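# Press the marked end of a rocker switch down

## Task

Push the marked end of the ivory rocker switch down so it latches in that position, with the switch still resting flat; finish with no part of the robot in contact with the switch, and keep any drink can, parts box or small stack bin upright.

## Robot and tools

Robot: two arms, left_arm (on the +y side) and right_arm, each with six joints and a two-finger gripper. Base poses in the scene frame: left_arm at (+0.035, +0.272, 0) m, right_arm at (+0.005, -0.244, 0) m, both turned only slightly about z. A stand carrying two head cameras sits on the floor behind the arms.

Scene frame: origin at table-top height, halfway between the nominal bases; +x points out over the table, +z up. Arm names do not match image sides. The gripper's fingers point along its own +z and close along its y; end_effector_position is the spot between the pads, roughly 1 cm short of the fingertips. Reported hand poses may be off by a few cm, more at long reach.

Rows: every row is 14 numbers in [-1, 1], even if one arm is idle: left_arm waist, shoulder, elbow, wrist pitch, wrist yaw, wrist roll, opening, then the same seven for right_arm. The six joint numbers are offsets from the arm's Joint targets as they stood when the action (or move) began, not from the previous row, so sending the same offset again moves further. Scale: 1.0 equals 2.224 rad for waist, shoulder, elbow and 8.485 rad for the three wrist joints. Opening is absolute: +1 fully open, -1 shut. Sending 0 for all joints re-commands the current targets. Stated joint ranges (rad): waist -2.618..3.054, shoulder 0..3.142, elbow 0..3.142, wrist pitch -1.571..1.571, wrist yaw -1.571..1.571, wrist roll -2.094..2.094. An action pushing a joint more than 0.059 rad beyond its range is rejected for both arms; a bad first action rejects the whole call.

execute_actions: actions is a list of actions; each action is a list of up to 15 rows, one per 1/30 s step, the last row held to fill 15 steps (0.5 s per action). cameras: list of names, ["all"], [] or null; images come by default only when actions is empty, and an empty call also reports the scene number.

move: target is one 14-number row or a list of up to 15 rows; every row's offsets count from the same starting Joint targets. Joints travel in step, so hands trace curves, with no collision avoidance. speed: rad/s for the joint with farthest to go, 0.01 to 12.57, default 0.5, one value or one per target. blend: corner rounding in rad per target (0 means stop at each). opening_speed: rate of the opening command per second on the -1..+1 scale, at least 0.2. grip_force: newtons per pad, 10 to 50, per arm possible, persists. blocking=false returns after about 0.5 s while the motion continues. Faster moves and targets set deeper past a contact push harder. The result adds a move: line: done, off_target (resting >0.035 rad from target), moving, held, fault, plus limits=held when steps were withheld.

wait: seconds 0 to 10; arms keep their last command, a running move carries on. stop: brakes the running move. zoom_image: camera is cam_head_left or cam_head_right; region [x0, y0, x1, y1] in image pixels from the top-left, at most 504 by 504, on the newest images. finished_scene: scene number 1 to 3; scene 1 is practice; after ending scene 1 make no further call in that reply.

Results: end_effector_position (m) and end_effector_quat_wxyz in the scene frame; Joint positions (rad, plus pad gap in m, 0.094 when open); Joint velocities (may be omitted when all are noise-level); Joint targets (the base for your next offsets); Tool commands; grip_measured (same scale as opening); Joint torques (N m, positive toward larger angle, include arm weight, biased and noisy, joints 1-3 wrap at ±28). Action calls also list joint angles at some steps. "joint sent to its limit" means a joint was clamped at its real end; "joint command not followed" means the clearance check altered some steps. MOTOR HOT appears from 75 °C; at 90 °C an OVER-TEMPERATURE FAULT folds that arm and it stays idle.

Motion limits: each joint target may lead its measured angle by at most 0.339 rad (first three) or 2.2 rad (wrists); targets that would move the hand over 200 mm are scaled back. Big offsets may need several actions. To stop an arm pressing on something, command its targets back beyond its measured positions.

Cameras: cam_head_left and cam_head_right, 896x504 each, on the rear stand looking down at the table; calibration accurate to about a centimetre near image centre.

Avoid: fast impacts, hard pushes, arms touching or gripping each other, anything touching the wrist-camera cable, knocking over the can, box or bin, and any object leaving the table. Don't hold arms stretched or straining against unreachable poses, which heats motors. Any arm stop or fault costs. Work smoothly and quickly; lift clear of the switch before finishing.

Each tool is called after "Emit:" by a JSON object that holds its "op" and its "data", one argument or row to a line.

## Session

Emit:
{"op": "execute_actions", "data": {
  "actions": []
}}

Scene clock: 0.00 s.
left_arm: end_effector_position=(+0.4306, +0.2970, +0.1019) grip_measured=+1.000 end_effector_quat_wxyz=(+0.594, -0.058, +0.801, +0.043) | right_arm: end_effector_position=(+0.4078, -0.2592, +0.1006) grip_measured=+1.000 end_effector_quat_wxyz=(+0.587, +0.008, +0.810, -0.016)
Joint positions: left_arm=[0.015 1.55 0.343 0.908 -0.141 -0.044 0.094] | right_arm=[-0.012 1.559 0.377 0.866 -0.004 -0.019 0.094]
Joint velocities: within noise
Joint torques (N m): no reading
Heat: left arm: 26 °C; right arm: 30 °C.
Joint targets: left_arm=[0.015 1.542 0.352 0.915 -0.142 -0.045] | right_arm=[-0.012 1.552 0.383 0.873 -0.004 -0.019]
Tool commands: left_gripper/opening=+1.0 right_gripper/opening=+1.0

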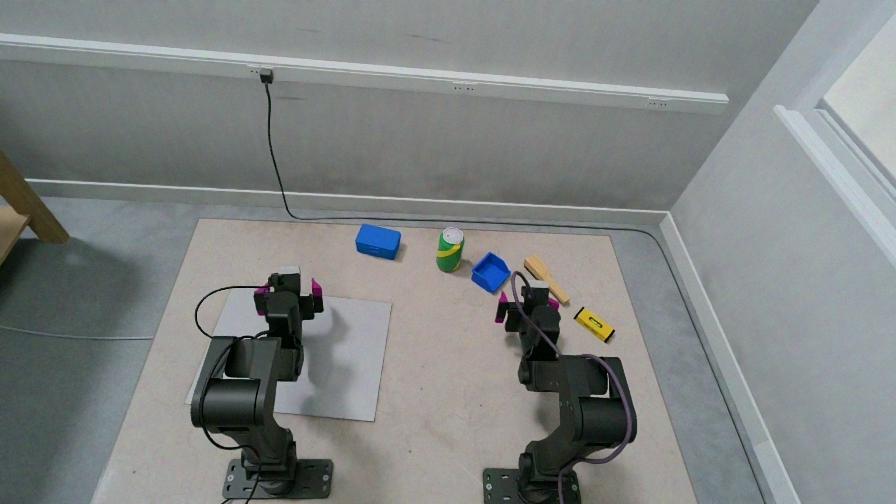

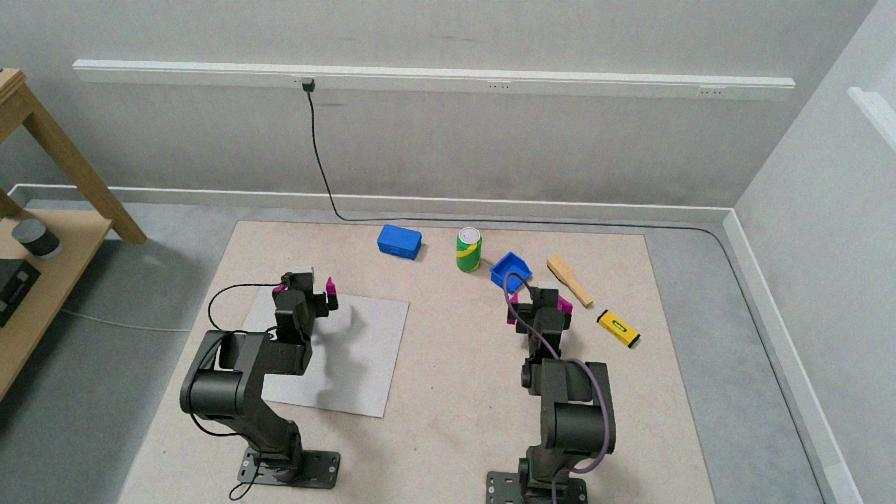

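Emit:
{"op": "zoom_image", "data": {
  "camera": "cam_head_left",
  "region": [180, 210, 432, 352]
}}

Emit:
{"op": "zoom_image", "data": {
  "camera": "cam_head_right",
  "region": [200, 210, 452, 352]
}}

Emit:
{"op": "zoom_image", "data": {
  "camera": "cam_head_left",
  "region": [430, 210, 682, 352]
}}

Emit:
{"op": "zoom_image", "data": {
  "camera": "cam_head_right",
  "region": [430, 210, 682, 352]
}}

Scaled by 2.000 from the camera's 896x504 image, which has a finer 1280x720 frame.

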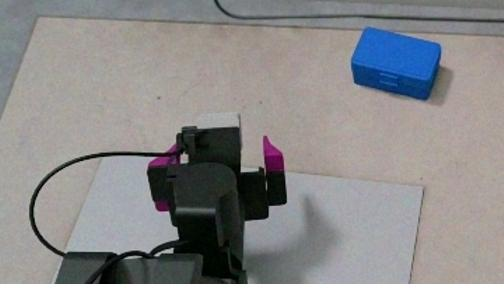

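Scaled by 2.000 from the camera's 896x504 image, which has a finer 1280x720 frame.

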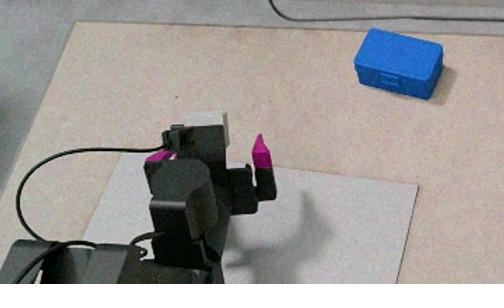

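Scaled by 2.000 from the camera's 896x504 image, which has a finer 1280x720 frame.

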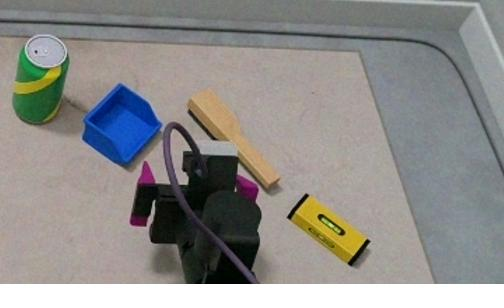

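Scaled by 2.000 from the camera's 896x504 image, which has a finer 1280x720 frame.

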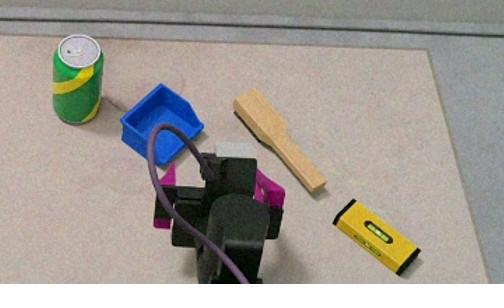

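Emit:
{"op": "move", "data": {
  "target": [0, -0.31, 0, 0, 0, 0, 1, 0, -0.31, 0, 0, 0, 0, 1],
  "speed": 0.6,
  "cameras": ["all"]
}}

Scene clock: 10.60 s.
left_arm: end_effector_position=(+0.3554, +0.2972, +0.3454) grip_measured=+1.000 end_effector_quat_wxyz=(+0.830, -0.070, +0.552, +0.019) | right_arm: end_effector_position=(+0.3324, -0.2560, +0.3475) grip_measured=+1.000 end_effector_quat_wxyz=(+0.824, +0.005, +0.566, -0.024)
Joint positions: left_arm=[0.015 0.861 0.343 0.912 -0.141 -0.044 0.094] | right_arm=[-0.012 0.87 0.377 0.862 -0.004 -0.019 0.094]
Joint torques (N m): left_arm=[-0.02 -1.44 8.7 1.97 0.01 -0.04] | right_arm=[-0.01 -1.01 8.2 1.95 -0.02 -0.02]
Heat: left arm: 27 °C; right arm: 32 °C.
Joint targets: left_arm=[0.015 0.852 0.352 0.915 -0.142 -0.045] | right_arm=[-0.012 0.863 0.383 0.873 -0.004 -0.019]
move: done

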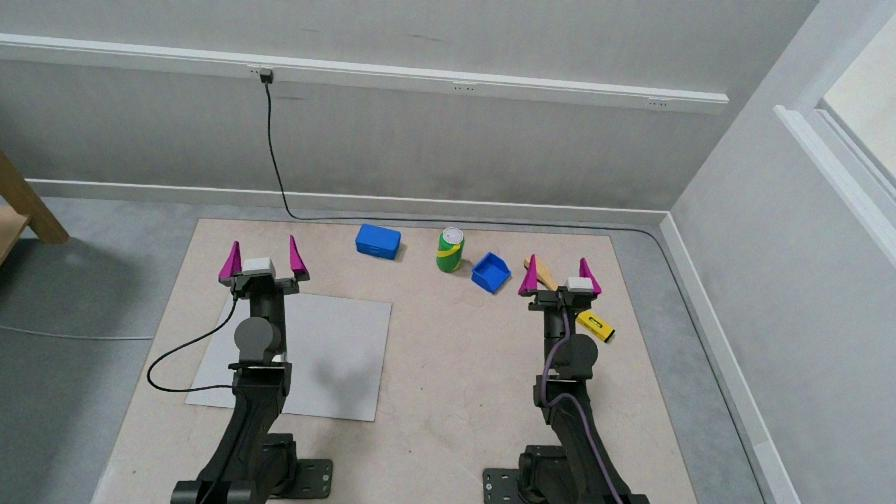

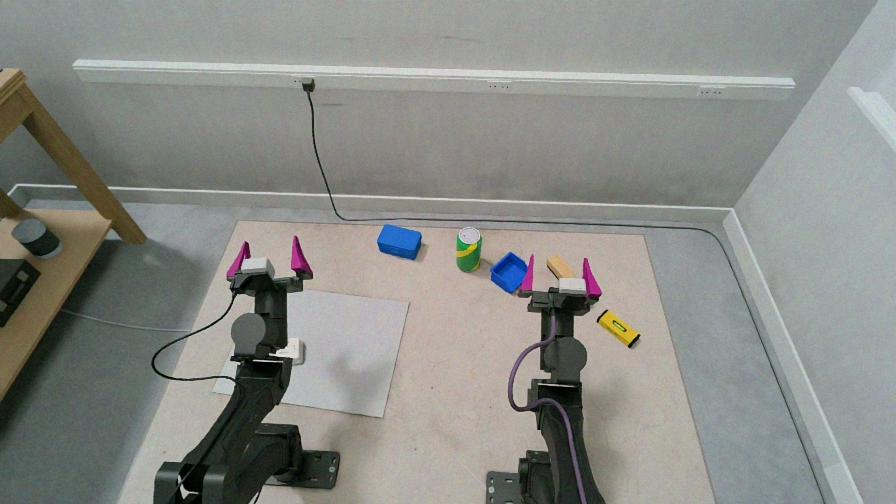

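Emit:
{"op": "move", "data": {
  "target": [0.25, 0, 0, 0, 0, 0, 1, 0, 0, 0, 0, 0, 0, 1],
  "speed": 0.6,
  "cameras": ["all"]
}}

Emit:
{"op": "zoom_image", "data": {
  "camera": "cam_head_left",
  "region": [210, 300, 336, 371]
}}

Emit:
{"op": "zoom_image", "data": {
  "camera": "cam_head_right",
  "region": [230, 310, 356, 381]
}}

Scene clock: 13.47 s.
left_arm: end_effector_position=(+0.2949, +0.4610, +0.3454) grip_measured=+1.000 end_effector_quat_wxyz=(+0.794, -0.217, +0.513, +0.244) | right_arm: end_effector_position=(+0.3324, -0.2560, +0.3475) grip_measured=+1.000 end_effector_quat_wxyz=(+0.824, +0.005, +0.566, -0.024)
Joint positions: left_arm=[0.565 0.861 0.343 0.912 -0.14 -0.044 0.094] | right_arm=[-0.012 0.87 0.377 0.862 -0.004 -0.019 0.094]
Joint torques (N m): left_arm=[0.49 -1.35 8.79 1.95 0 -0.03] | right_arm=[-0.01 -1.01 8.2 1.95 -0.02 -0.03]
Heat: left arm: 27 °C; right arm: 32 °C.
Joint targets: left_arm=[0.571 0.852 0.352 0.915 -0.142 -0.045] | right_arm=[-0.012 0.863 0.383 0.873 -0.004 -0.019]
move: done

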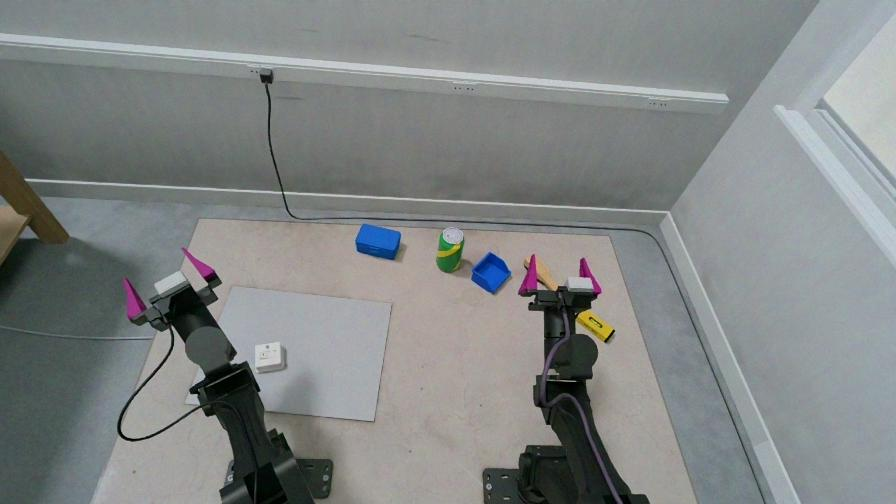

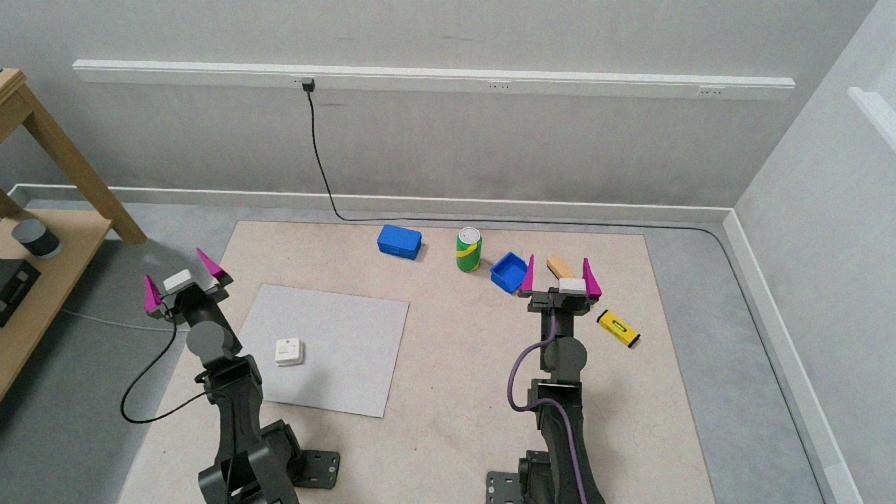

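Scaled by 4.000 from the camera's 896x504 image, which has a finer 1280x720 frame.

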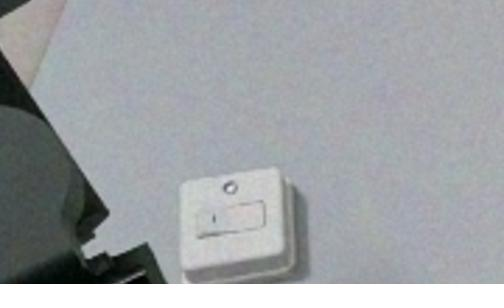

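Scaled by 4.000 from the camera's 896x504 image, which has a finer 1280x720 frame.

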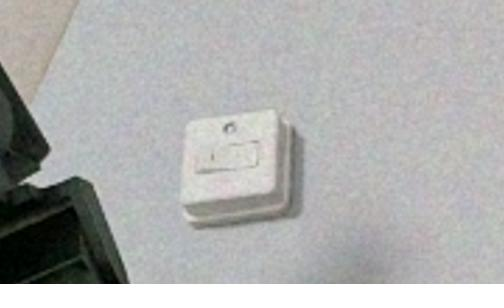

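Emit:
{"op": "zoom_image", "data": {
  "camera": "cam_head_left",
  "region": [245, 330, 295, 380]
}}

Emit:
{"op": "zoom_image", "data": {
  "camera": "cam_head_right",
  "region": [265, 325, 315, 375]
}}

Scaled by 10.080 from the camera's 896x504 image, which has a finer 1280x720 frame.

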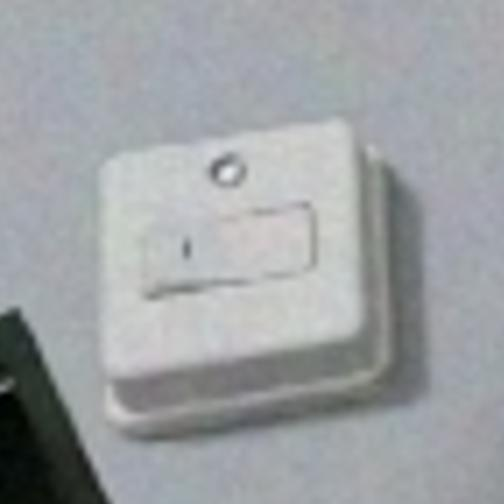

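Scaled by 10.080 from the camera's 896x504 image, which has a finer 1280x720 frame.

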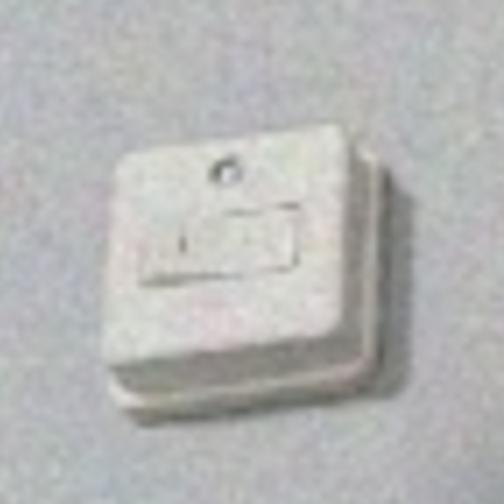

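Emit:
{"op": "move", "data": {
  "target": [-0.1691, 0.3979, 0.4299, -0.2718, 0.01674, 0.0053, -0.95, 0, 0, 0, 0, 0, 0, 1],
  "speed": 0.8,
  "cameras": ["all"]
}}

Emit:
{"op": "zoom_image", "data": {
  "camera": "cam_head_left",
  "region": [205, 270, 345, 400]
}}

Emit:
{"op": "zoom_image", "data": {
  "camera": "cam_head_right",
  "region": [225, 265, 365, 395]
}}

Scene clock: 52.57 s.
left_arm: end_effector_position=(+0.2753, +0.3190, +0.0873) grip_measured=-0.949 end_effector_quat_wxyz=(-0.123, -0.095, +0.988, -0.005) | right_arm: end_effector_position=(+0.3324, -0.2560, +0.3475) grip_measured=+1.000 end_effector_quat_wxyz=(+0.824, +0.005, +0.566, -0.024)
Joint positions: left_arm=[0.199 1.72 1.282 -1.38 -0.011 -0.011 0.002] | right_arm=[-0.012 0.87 0.377 0.862 -0.004 -0.019 0.094]
Joint torques (N m): left_arm=[-0.42 -5.16 8.69 -0.09 0.13 0.06] | right_arm=[0.01 -0.99 8.2 1.95 -0.01 -0.02]
Heat: left arm: 30 °C; right arm: 34 °C.
Joint targets: left_arm=[0.194 1.737 1.308 -1.391 0.000 0.000] | right_arm=[-0.012 0.863 0.383 0.873 -0.004 -0.019]
move: done

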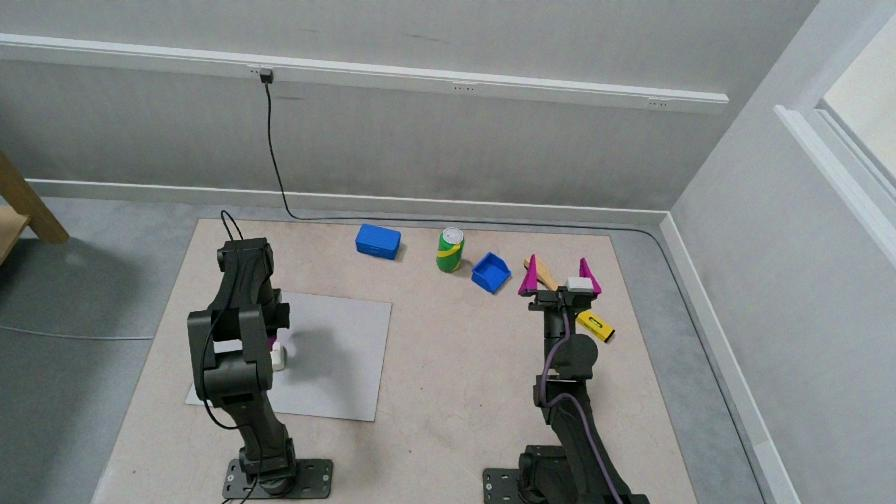

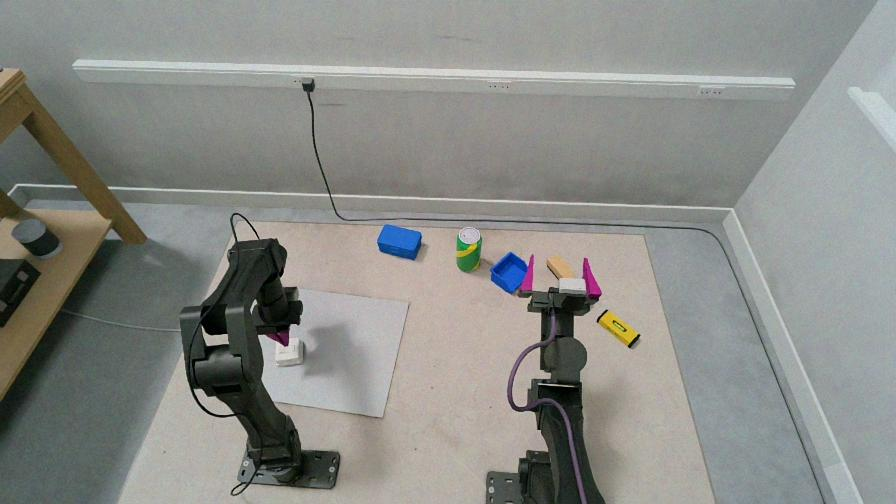

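Scaled by 3.600 from the camera's 896x504 image, which has a finer 1280x720 frame.

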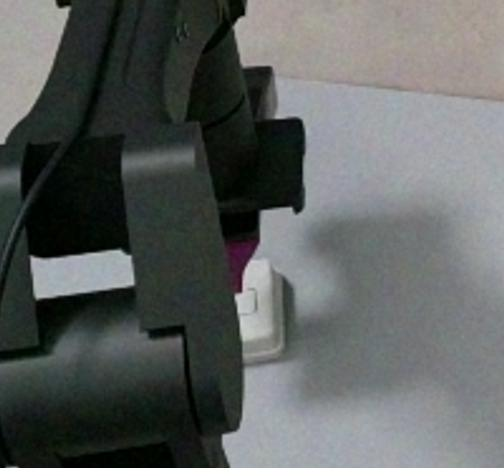

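Scaled by 3.600 from the camera's 896x504 image, which has a finer 1280x720 frame.

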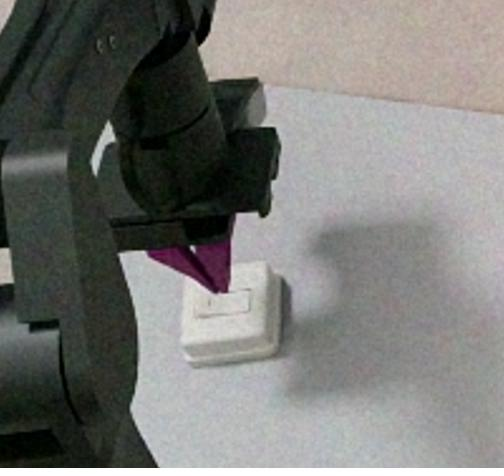

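Emit:
{"op": "move", "data": {
  "target": [0.0493, 0.0351, -0.0031, 0.0100, 0, 0, -0.95, 0, 0, 0, 0, 0, 0, 1],
  "speed": 0.3,
  "cameras": ["all"]
}}

Emit:
{"op": "zoom_image", "data": {
  "camera": "cam_head_left",
  "region": [205, 290, 345, 420]
}}

Emit:
{"op": "zoom_image", "data": {
  "camera": "cam_head_right",
  "region": [250, 310, 320, 380]
}}

Scene clock: 61.07 s.
left_arm: end_effector_position=(+0.2808, +0.3461, +0.0656) grip_measured=-0.949 end_effector_quat_wxyz=(-0.131, -0.145, +0.981, -0.014) | right_arm: end_effector_position=(+0.3324, -0.2560, +0.3475) grip_measured=+1.000 end_effector_quat_wxyz=(+0.824, +0.005, +0.566, -0.024)
Joint positions: left_arm=[0.301 1.799 1.284 -1.32 -0.008 -0.01 0.002] | right_arm=[-0.012 0.87 0.377 0.862 -0.004 -0.019 0.094]
Joint torques (N m): left_arm=[0.12 -5.78 7.72 0.16 0.12 0.11] | right_arm=[-0.01 -1.01 8.2 1.94 -0.02 -0.02]
Heat: left arm: 29 °C; right arm: 34 °C.
Joint targets: left_arm=[0.304 1.815 1.301 -1.307 0.000 0.000] | right_arm=[-0.012 0.863 0.383 0.873 -0.004 -0.019]
move: done

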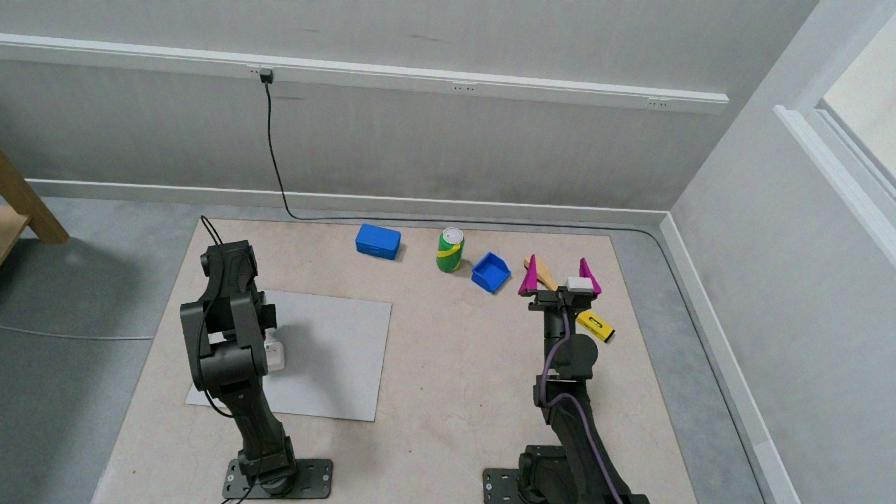

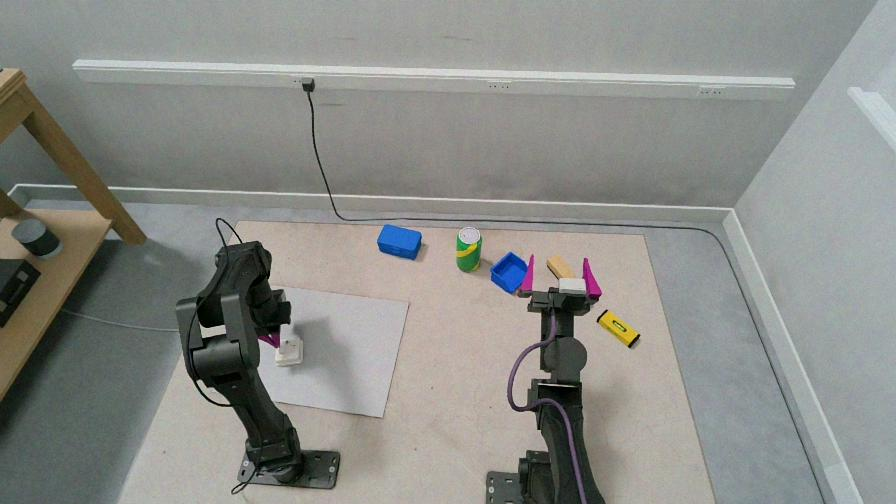

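Scaled by 3.600 from the camera's 896x504 image, which has a finer 1280x720 frame.

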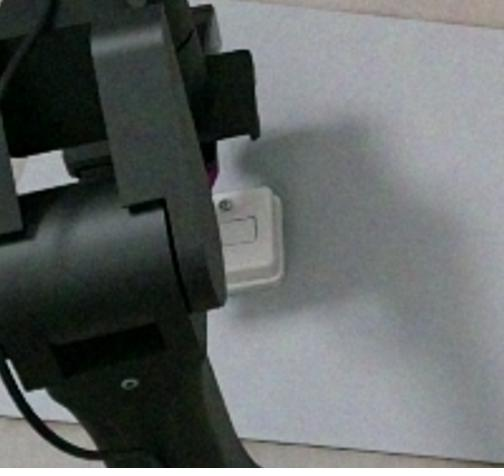

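Scaled by 7.200 from the camera's 896x504 image, which has a finer 1280x720 frame.

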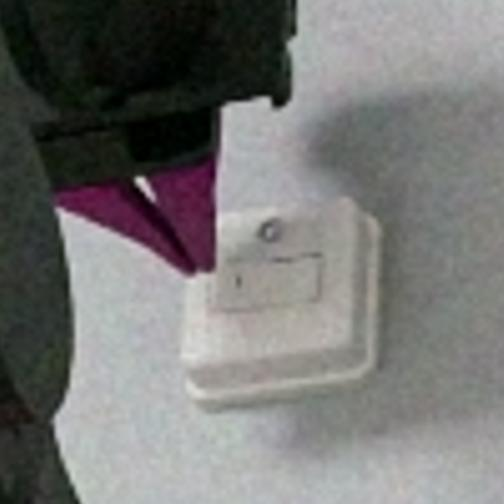

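Emit:
{"op": "move", "data": {
  "target": [0.0005, 0.01996, -0.00202, 0.00576, 0, 0, -0.95, 0, 0, 0, 0, 0, 0, 1],
  "speed": 0.15,
  "cameras": ["all"]
}}

Emit:
{"op": "zoom_image", "data": {
  "camera": "cam_head_right",
  "region": [255, 320, 315, 380]
}}

Scene clock: 69.83 s.
left_arm: end_effector_position=(+0.2898, +0.3487, +0.0523) grip_measured=-0.949 end_effector_quat_wxyz=(-0.127, -0.145, +0.981, -0.014) | right_arm: end_effector_position=(+0.3324, -0.2560, +0.3475) grip_measured=+1.000 end_effector_quat_wxyz=(+0.824, +0.005, +0.566, -0.024)
Joint positions: left_arm=[0.301 1.841 1.284 -1.271 -0.008 -0.01 0.002] | right_arm=[-0.012 0.87 0.377 0.862 -0.004 -0.019 0.094]
Joint torques (N m): left_arm=[0.38 -5.98 7.2 0.14 0.11 0.07] | right_arm=[-0.01 -1.02 8.2 1.95 -0.01 -0.03]
Heat: left arm: 28 °C; right arm: 35 °C.
Joint targets: left_arm=[0.305 1.860 1.297 -1.258 0.000 0.000] | right_arm=[-0.012 0.863 0.383 0.873 -0.004 -0.019]
move: done

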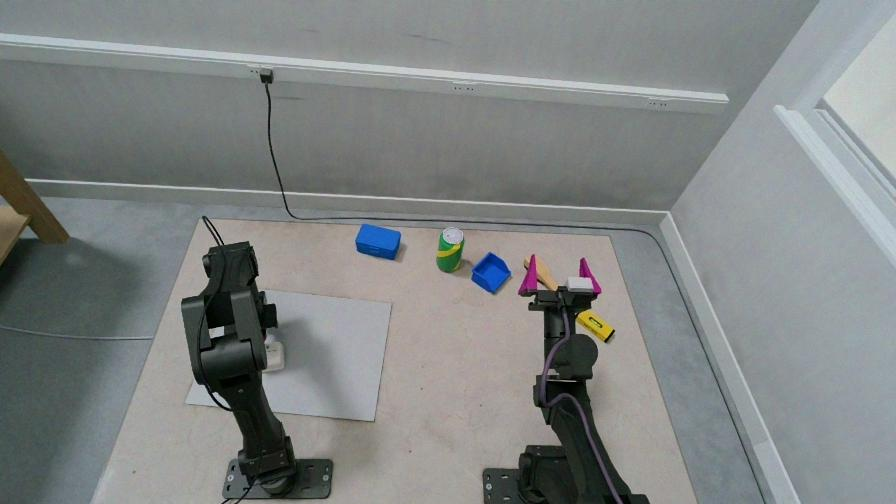

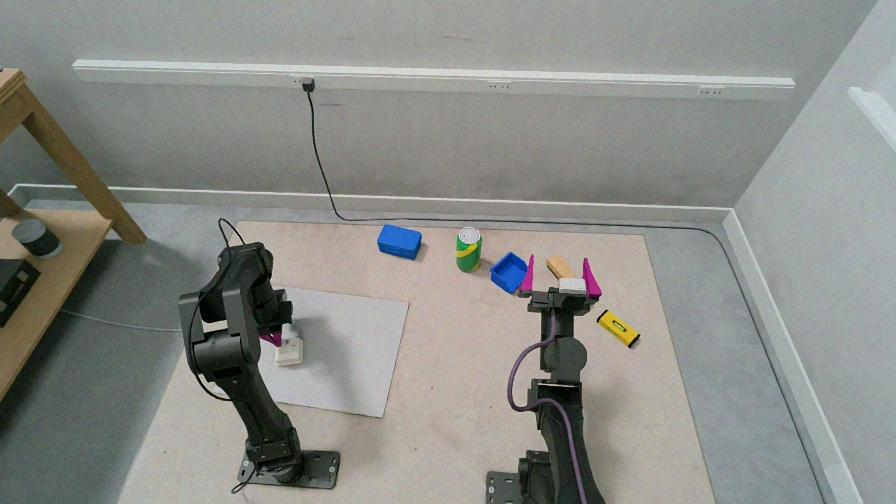

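Scaled by 8.400 from the camera's 896x504 image, which has a finer 1280x720 frame.

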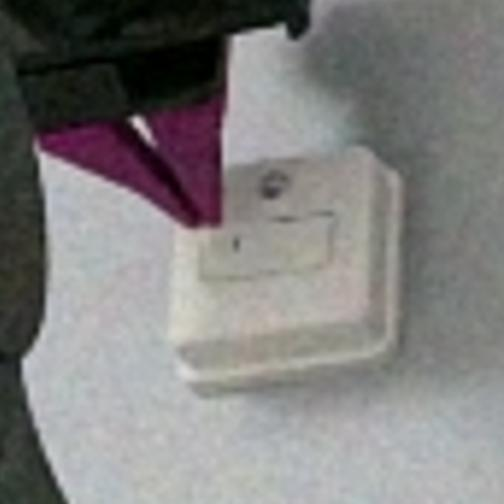

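Emit:
{"op": "move", "data": {
  "target": [0, 0.00571, -0.01147, 0.0045, 0, 0, -0.95, 0, 0, 0, 0, 0, 0, 1],
  "speed": 0.05,
  "cameras": ["all"]
}}

Emit:
{"op": "zoom_image", "data": {
  "camera": "cam_head_right",
  "region": [255, 320, 315, 380]
}}

Scene clock: 75.63 s.
left_arm: end_effector_position=(+0.2958, +0.3505, +0.0465) grip_measured=-0.949 end_effector_quat_wxyz=(-0.117, -0.145, +0.982, -0.012) | right_arm: end_effector_position=(+0.3324, -0.2560, +0.3475) grip_measured=+1.000 end_effector_quat_wxyz=(+0.824, +0.005, +0.566, -0.024)
Joint positions: left_arm=[0.301 1.85 1.277 -1.233 -0.008 -0.01 0.002] | right_arm=[-0.012 0.87 0.377 0.862 -0.004 -0.019 0.094]
Joint torques (N m): left_arm=[0.25 -5.72 5.44 0.2 0.11 0.07] | right_arm=[0.01 -1.01 8.2 1.94 -0.02 -0.02]
Heat: left arm: 28 °C; right arm: 35 °C.
Joint targets: left_arm=[0.305 1.872 1.271 -1.220 0.000 0.000] | right_arm=[-0.012 0.863 0.383 0.873 -0.004 -0.019]
move: done

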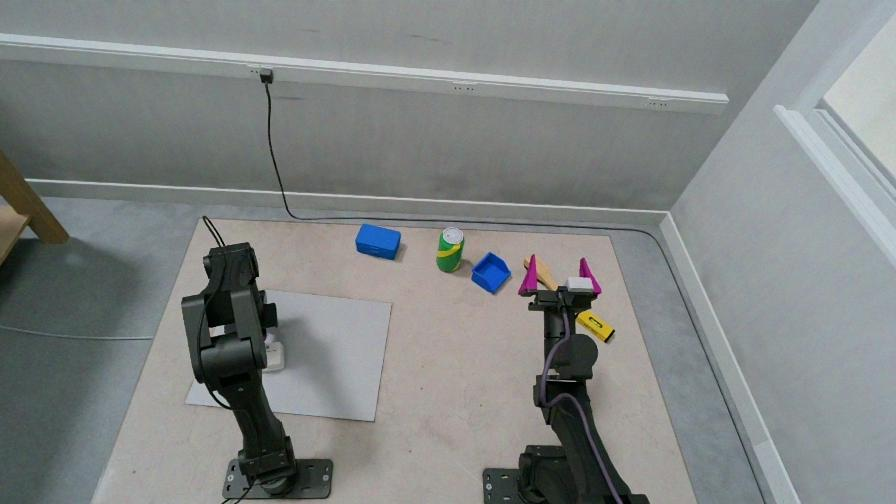

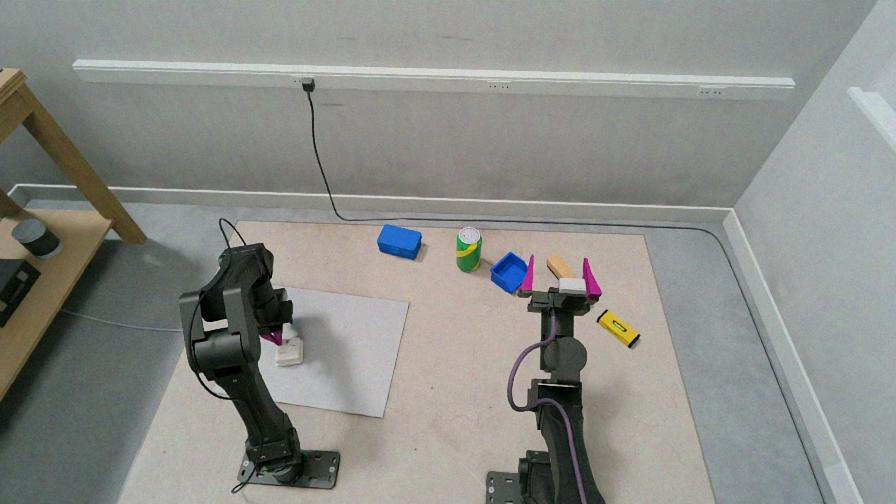

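Scaled by 8.400 from the camera's 896x504 image, which has a finer 1280x720 frame.

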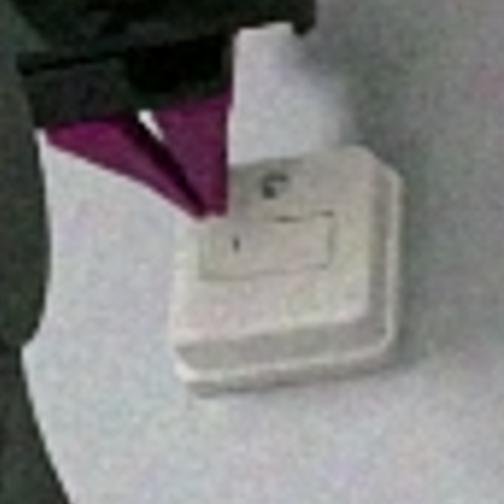

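Emit:
{"op": "move", "data": {
  "target": [0, 0, -0.00773, 0, 0, 0, -0.95, 0, 0, 0, 0, 0, 0, 1],
  "speed": 0.05,
  "cameras": ["cam_head_right"]
}}

Emit:
{"op": "zoom_image", "data": {
  "camera": "cam_head_right",
  "region": [255, 320, 315, 380]
}}

Scene clock: 81.87 s.
left_arm: end_effector_position=(+0.2909, +0.3490, +0.0434) grip_measured=-0.949 end_effector_quat_wxyz=(-0.124, -0.145, +0.982, -0.013) | right_arm: end_effector_position=(+0.3324, -0.2560, +0.3475) grip_measured=+1.000 end_effector_quat_wxyz=(+0.824, +0.005, +0.566, -0.024)
Joint positions: left_arm=[0.301 1.85 1.261 -1.232 -0.008 -0.01 0.002] | right_arm=[-0.012 0.87 0.377 0.862 -0.004 -0.019 0.094]
Joint torques (N m): left_arm=[0.28 -5.79 5.33 0.15 0.09 0.1] | right_arm=[-0.01 -1.01 8.2 1.95 -0.01 -0.02]
Heat: left arm: 28 °C; right arm: 35 °C.
Joint targets: left_arm=[0.305 1.872 1.254 -1.220 0.000 0.000] | right_arm=[-0.012 0.863 0.383 0.873 -0.004 -0.019]
move: done
Images, in order (width x height): cam_head_right 896x504.

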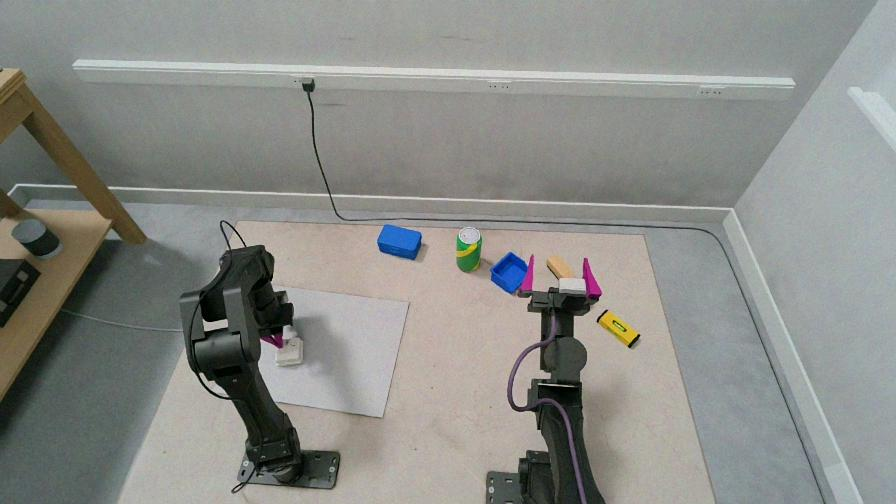

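Scaled by 8.400 from the camera's 896x504 image, which has a finer 1280x720 frame.

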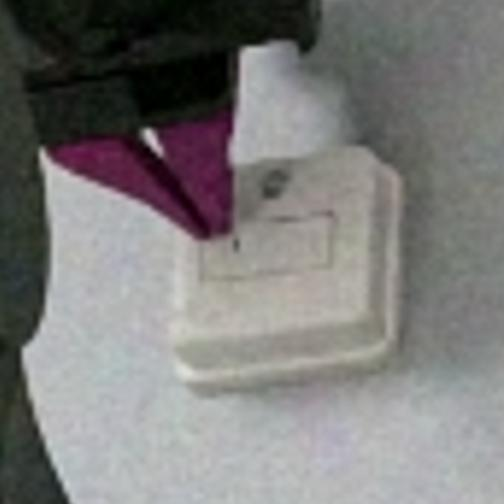

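Emit:
{"op": "move", "data": {
  "target": [0, 0.00342, -0.00688, 0.0020, 0, 0, -0.95, 0, 0, 0, 0, 0, 0, 1],
  "speed": 0.03,
  "cameras": ["cam_head_right"]
}}

Emit:
{"op": "zoom_image", "data": {
  "camera": "cam_head_right",
  "region": [255, 320, 315, 380]
}}

Scene clock: 85.73 s.
left_arm: end_effector_position=(+0.2907, +0.3490, +0.0419) grip_measured=-0.949 end_effector_quat_wxyz=(-0.124, -0.145, +0.982, -0.013) | right_arm: end_effector_position=(+0.3324, -0.2560, +0.3475) grip_measured=+1.000 end_effector_quat_wxyz=(+0.824, +0.005, +0.566, -0.024)
Joint positions: left_arm=[0.301 1.85 1.254 -1.224 -0.008 -0.01 0.002] | right_arm=[-0.012 0.87 0.377 0.862 -0.004 -0.019 0.094]
Joint torques (N m): left_arm=[0.36 -5.11 4.53 0.29 0.09 0.06] | right_arm=[0.01 -1.01 8.2 1.95 -0.02 -0.03]
Heat: left arm: 27 °C; right arm: 35 °C.
Joint targets: left_arm=[0.305 1.880 1.239 -1.203 0.000 0.000] | right_arm=[-0.012 0.863 0.383 0.873 -0.004 -0.019]
move: done
Images, in order (width x height): cam_head_right 896x504.

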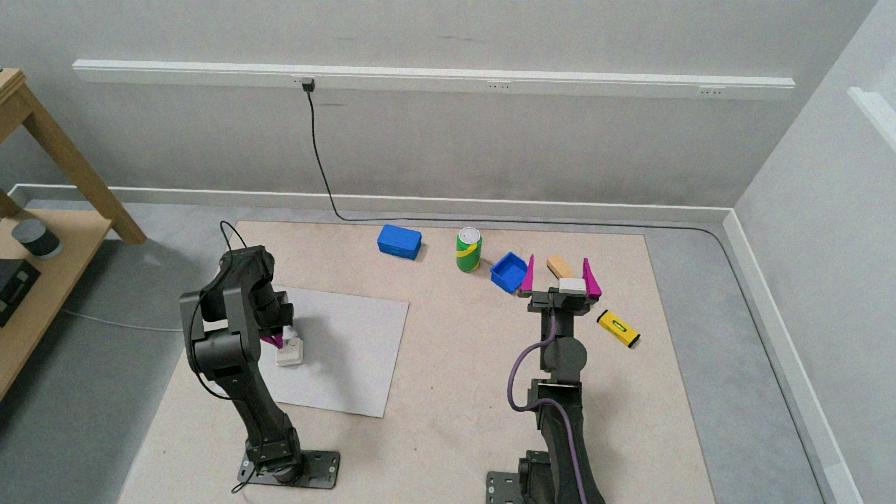

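Scaled by 8.400 from the camera's 896x504 image, which has a finer 1280x720 frame.

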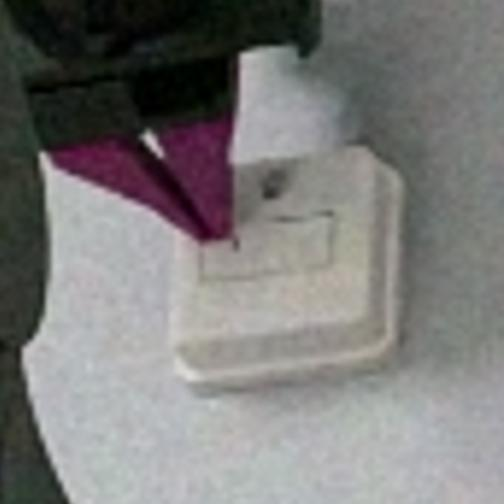

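Emit:
{"op": "move", "data": {
  "target": [0, -0.0036, 0.01889, -0.00813, 0, 0, -0.95, 0, 0, 0, 0, 0, 0, 1],
  "speed": 0.05,
  "cameras": ["cam_head_right"]
}}

Emit:
{"op": "zoom_image", "data": {
  "camera": "cam_head_right",
  "region": [255, 320, 315, 380]
}}

Scene clock: 92.60 s.
left_arm: end_effector_position=(+0.2826, +0.3466, +0.0445) grip_measured=-0.949 end_effector_quat_wxyz=(-0.141, -0.144, +0.979, -0.016) | right_arm: end_effector_position=(+0.3324, -0.2560, +0.3475) grip_measured=+1.000 end_effector_quat_wxyz=(+0.824, +0.005, +0.566, -0.024)
Joint positions: left_arm=[0.301 1.85 1.256 -1.261 -0.008 -0.01 0.002] | right_arm=[-0.012 0.87 0.377 0.862 -0.004 -0.019 0.094]
Joint torques (N m): left_arm=[0.25 -5.64 8.34 -0.14 0.13 0.05] | right_arm=[-0.01 -0.99 8.2 1.95 -0.02 -0.03]
Heat: left arm: 27 °C; right arm: 35 °C.
Joint targets: left_arm=[0.305 1.872 1.281 -1.272 0.000 0.000] | right_arm=[-0.012 0.863 0.383 0.873 -0.004 -0.019]
move: done
Images, in order (width x height): cam_head_right 896x504.

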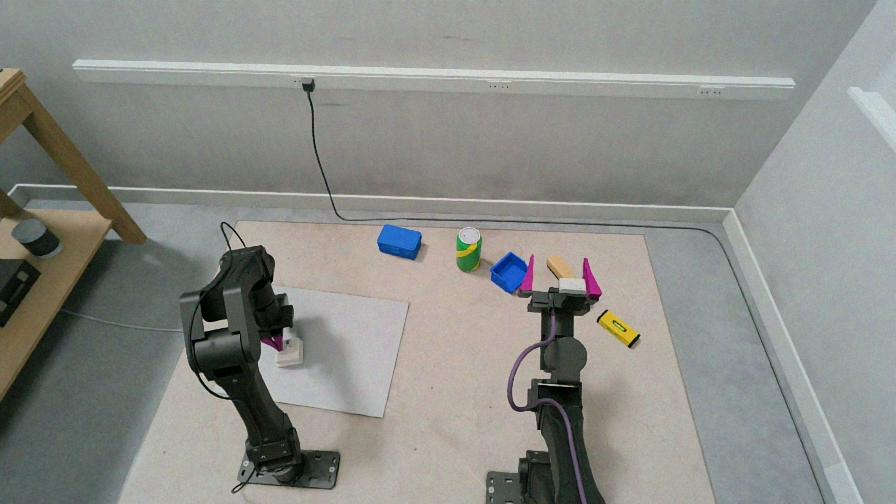

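Scaled by 8.400 from the camera's 896x504 image, which has a finer 1280x720 frame.

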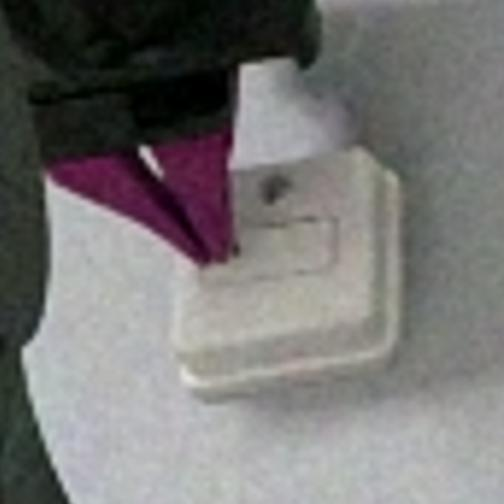

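Emit:
{"op": "move", "data": {
  "target": [0, 0.0027, -0.02563, 0.00872, 0, 0, -0.95, 0, 0, 0, 0, 0, 0, 1],
  "speed": 0.04,
  "cameras": ["cam_head_right"]
}}

Emit:
{"op": "zoom_image", "data": {
  "camera": "cam_head_right",
  "region": [255, 320, 315, 380]
}}

Scene clock: 98.37 s.
left_arm: end_effector_position=(+0.2836, +0.3471, +0.0381) grip_measured=-0.949 end_effector_quat_wxyz=(-0.136, -0.144, +0.980, -0.014) | right_arm: end_effector_position=(+0.3324, -0.2560, +0.3475) grip_measured=+1.000 end_effector_quat_wxyz=(+0.824, +0.005, +0.566, -0.024)
Joint positions: left_arm=[0.301 1.854 1.236 -1.228 -0.009 -0.01 0.002] | right_arm=[-0.012 0.87 0.377 0.862 -0.004 -0.019 0.094]
Joint torques (N m): left_arm=[0.34 -5.48 4.64 0.28 0.09 0.07] | right_arm=[0.01 -1.01 8.2 1.95 -0.01 -0.03]
Heat: left arm: 27 °C; right arm: 35 °C.
Joint targets: left_arm=[0.305 1.878 1.224 -1.197 0.000 0.000] | right_arm=[-0.012 0.863 0.383 0.873 -0.004 -0.019]
move: done
Images, in order (width x height): cam_head_right 896x504.

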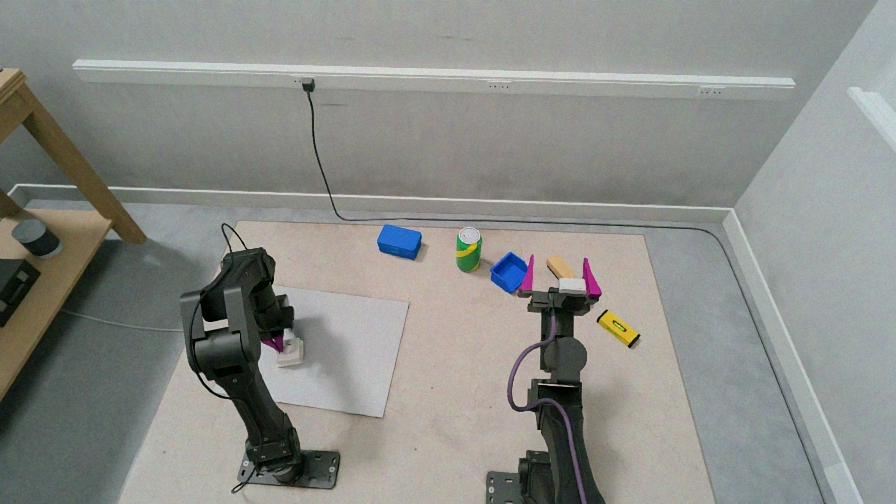

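Scaled by 8.400 from the camera's 896x504 image, which has a finer 1280x720 frame.

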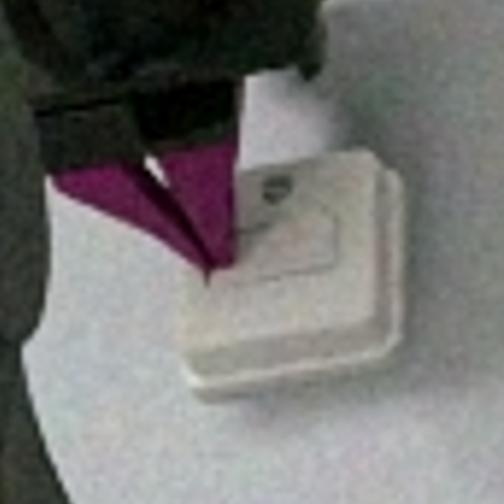

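Emit:
{"op": "move", "data": {
  "target": [0, 0.0034, -0.0069, 0.0020, 0, 0, -0.95, 0, 0, 0, 0, 0, 0, 1],
  "speed": 0.04,
  "cameras": ["cam_head_right"]
}}

Emit:
{"op": "zoom_image", "data": {
  "camera": "cam_head_right",
  "region": [255, 320, 315, 380]
}}

Scene clock: 101.97 s.
left_arm: end_effector_position=(+0.2839, +0.3472, +0.0374) grip_measured=-0.949 end_effector_quat_wxyz=(-0.135, -0.144, +0.980, -0.014) | right_arm: end_effector_position=(+0.3324, -0.2560, +0.3475) grip_measured=+1.000 end_effector_quat_wxyz=(+0.824, +0.005, +0.566, -0.024)
Joint positions: left_arm=[0.301 1.854 1.234 -1.224 -0.009 -0.01 0.002] | right_arm=[-0.012 0.87 0.377 0.862 -0.004 -0.019 0.094]
Joint torques (N m): left_arm=[0.24 -4.9 3.44 0.38 0.11 0.07] | right_arm=[-0.01 -1.01 8.2 1.95 -0.02 -0.02]
Heat: left arm: 27 °C; right arm: 35 °C.
Joint targets: left_arm=[0.305 1.886 1.208 -1.181 0.000 0.000] | right_arm=[-0.012 0.863 0.383 0.873 -0.004 -0.019]
move: off_target (left_arm); left_arm: the wrist pitch is farthest, 0.044 rad from its target
Images, in order (width x height): cam_head_right 896x504.

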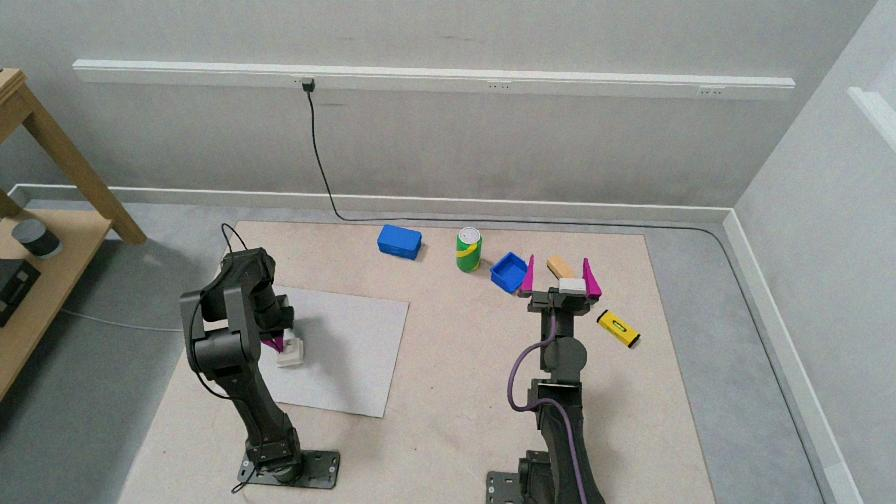

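Scaled by 8.400 from the camera's 896x504 image, which has a finer 1280x720 frame.

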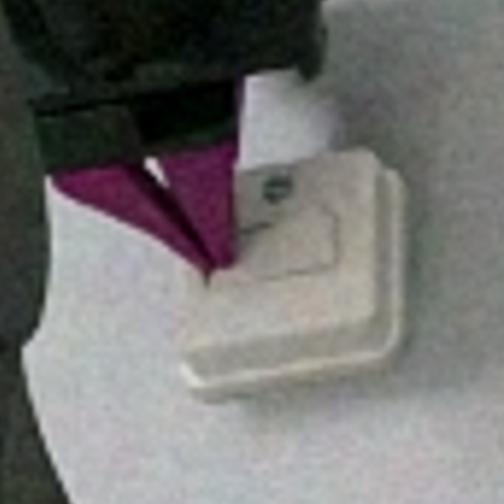

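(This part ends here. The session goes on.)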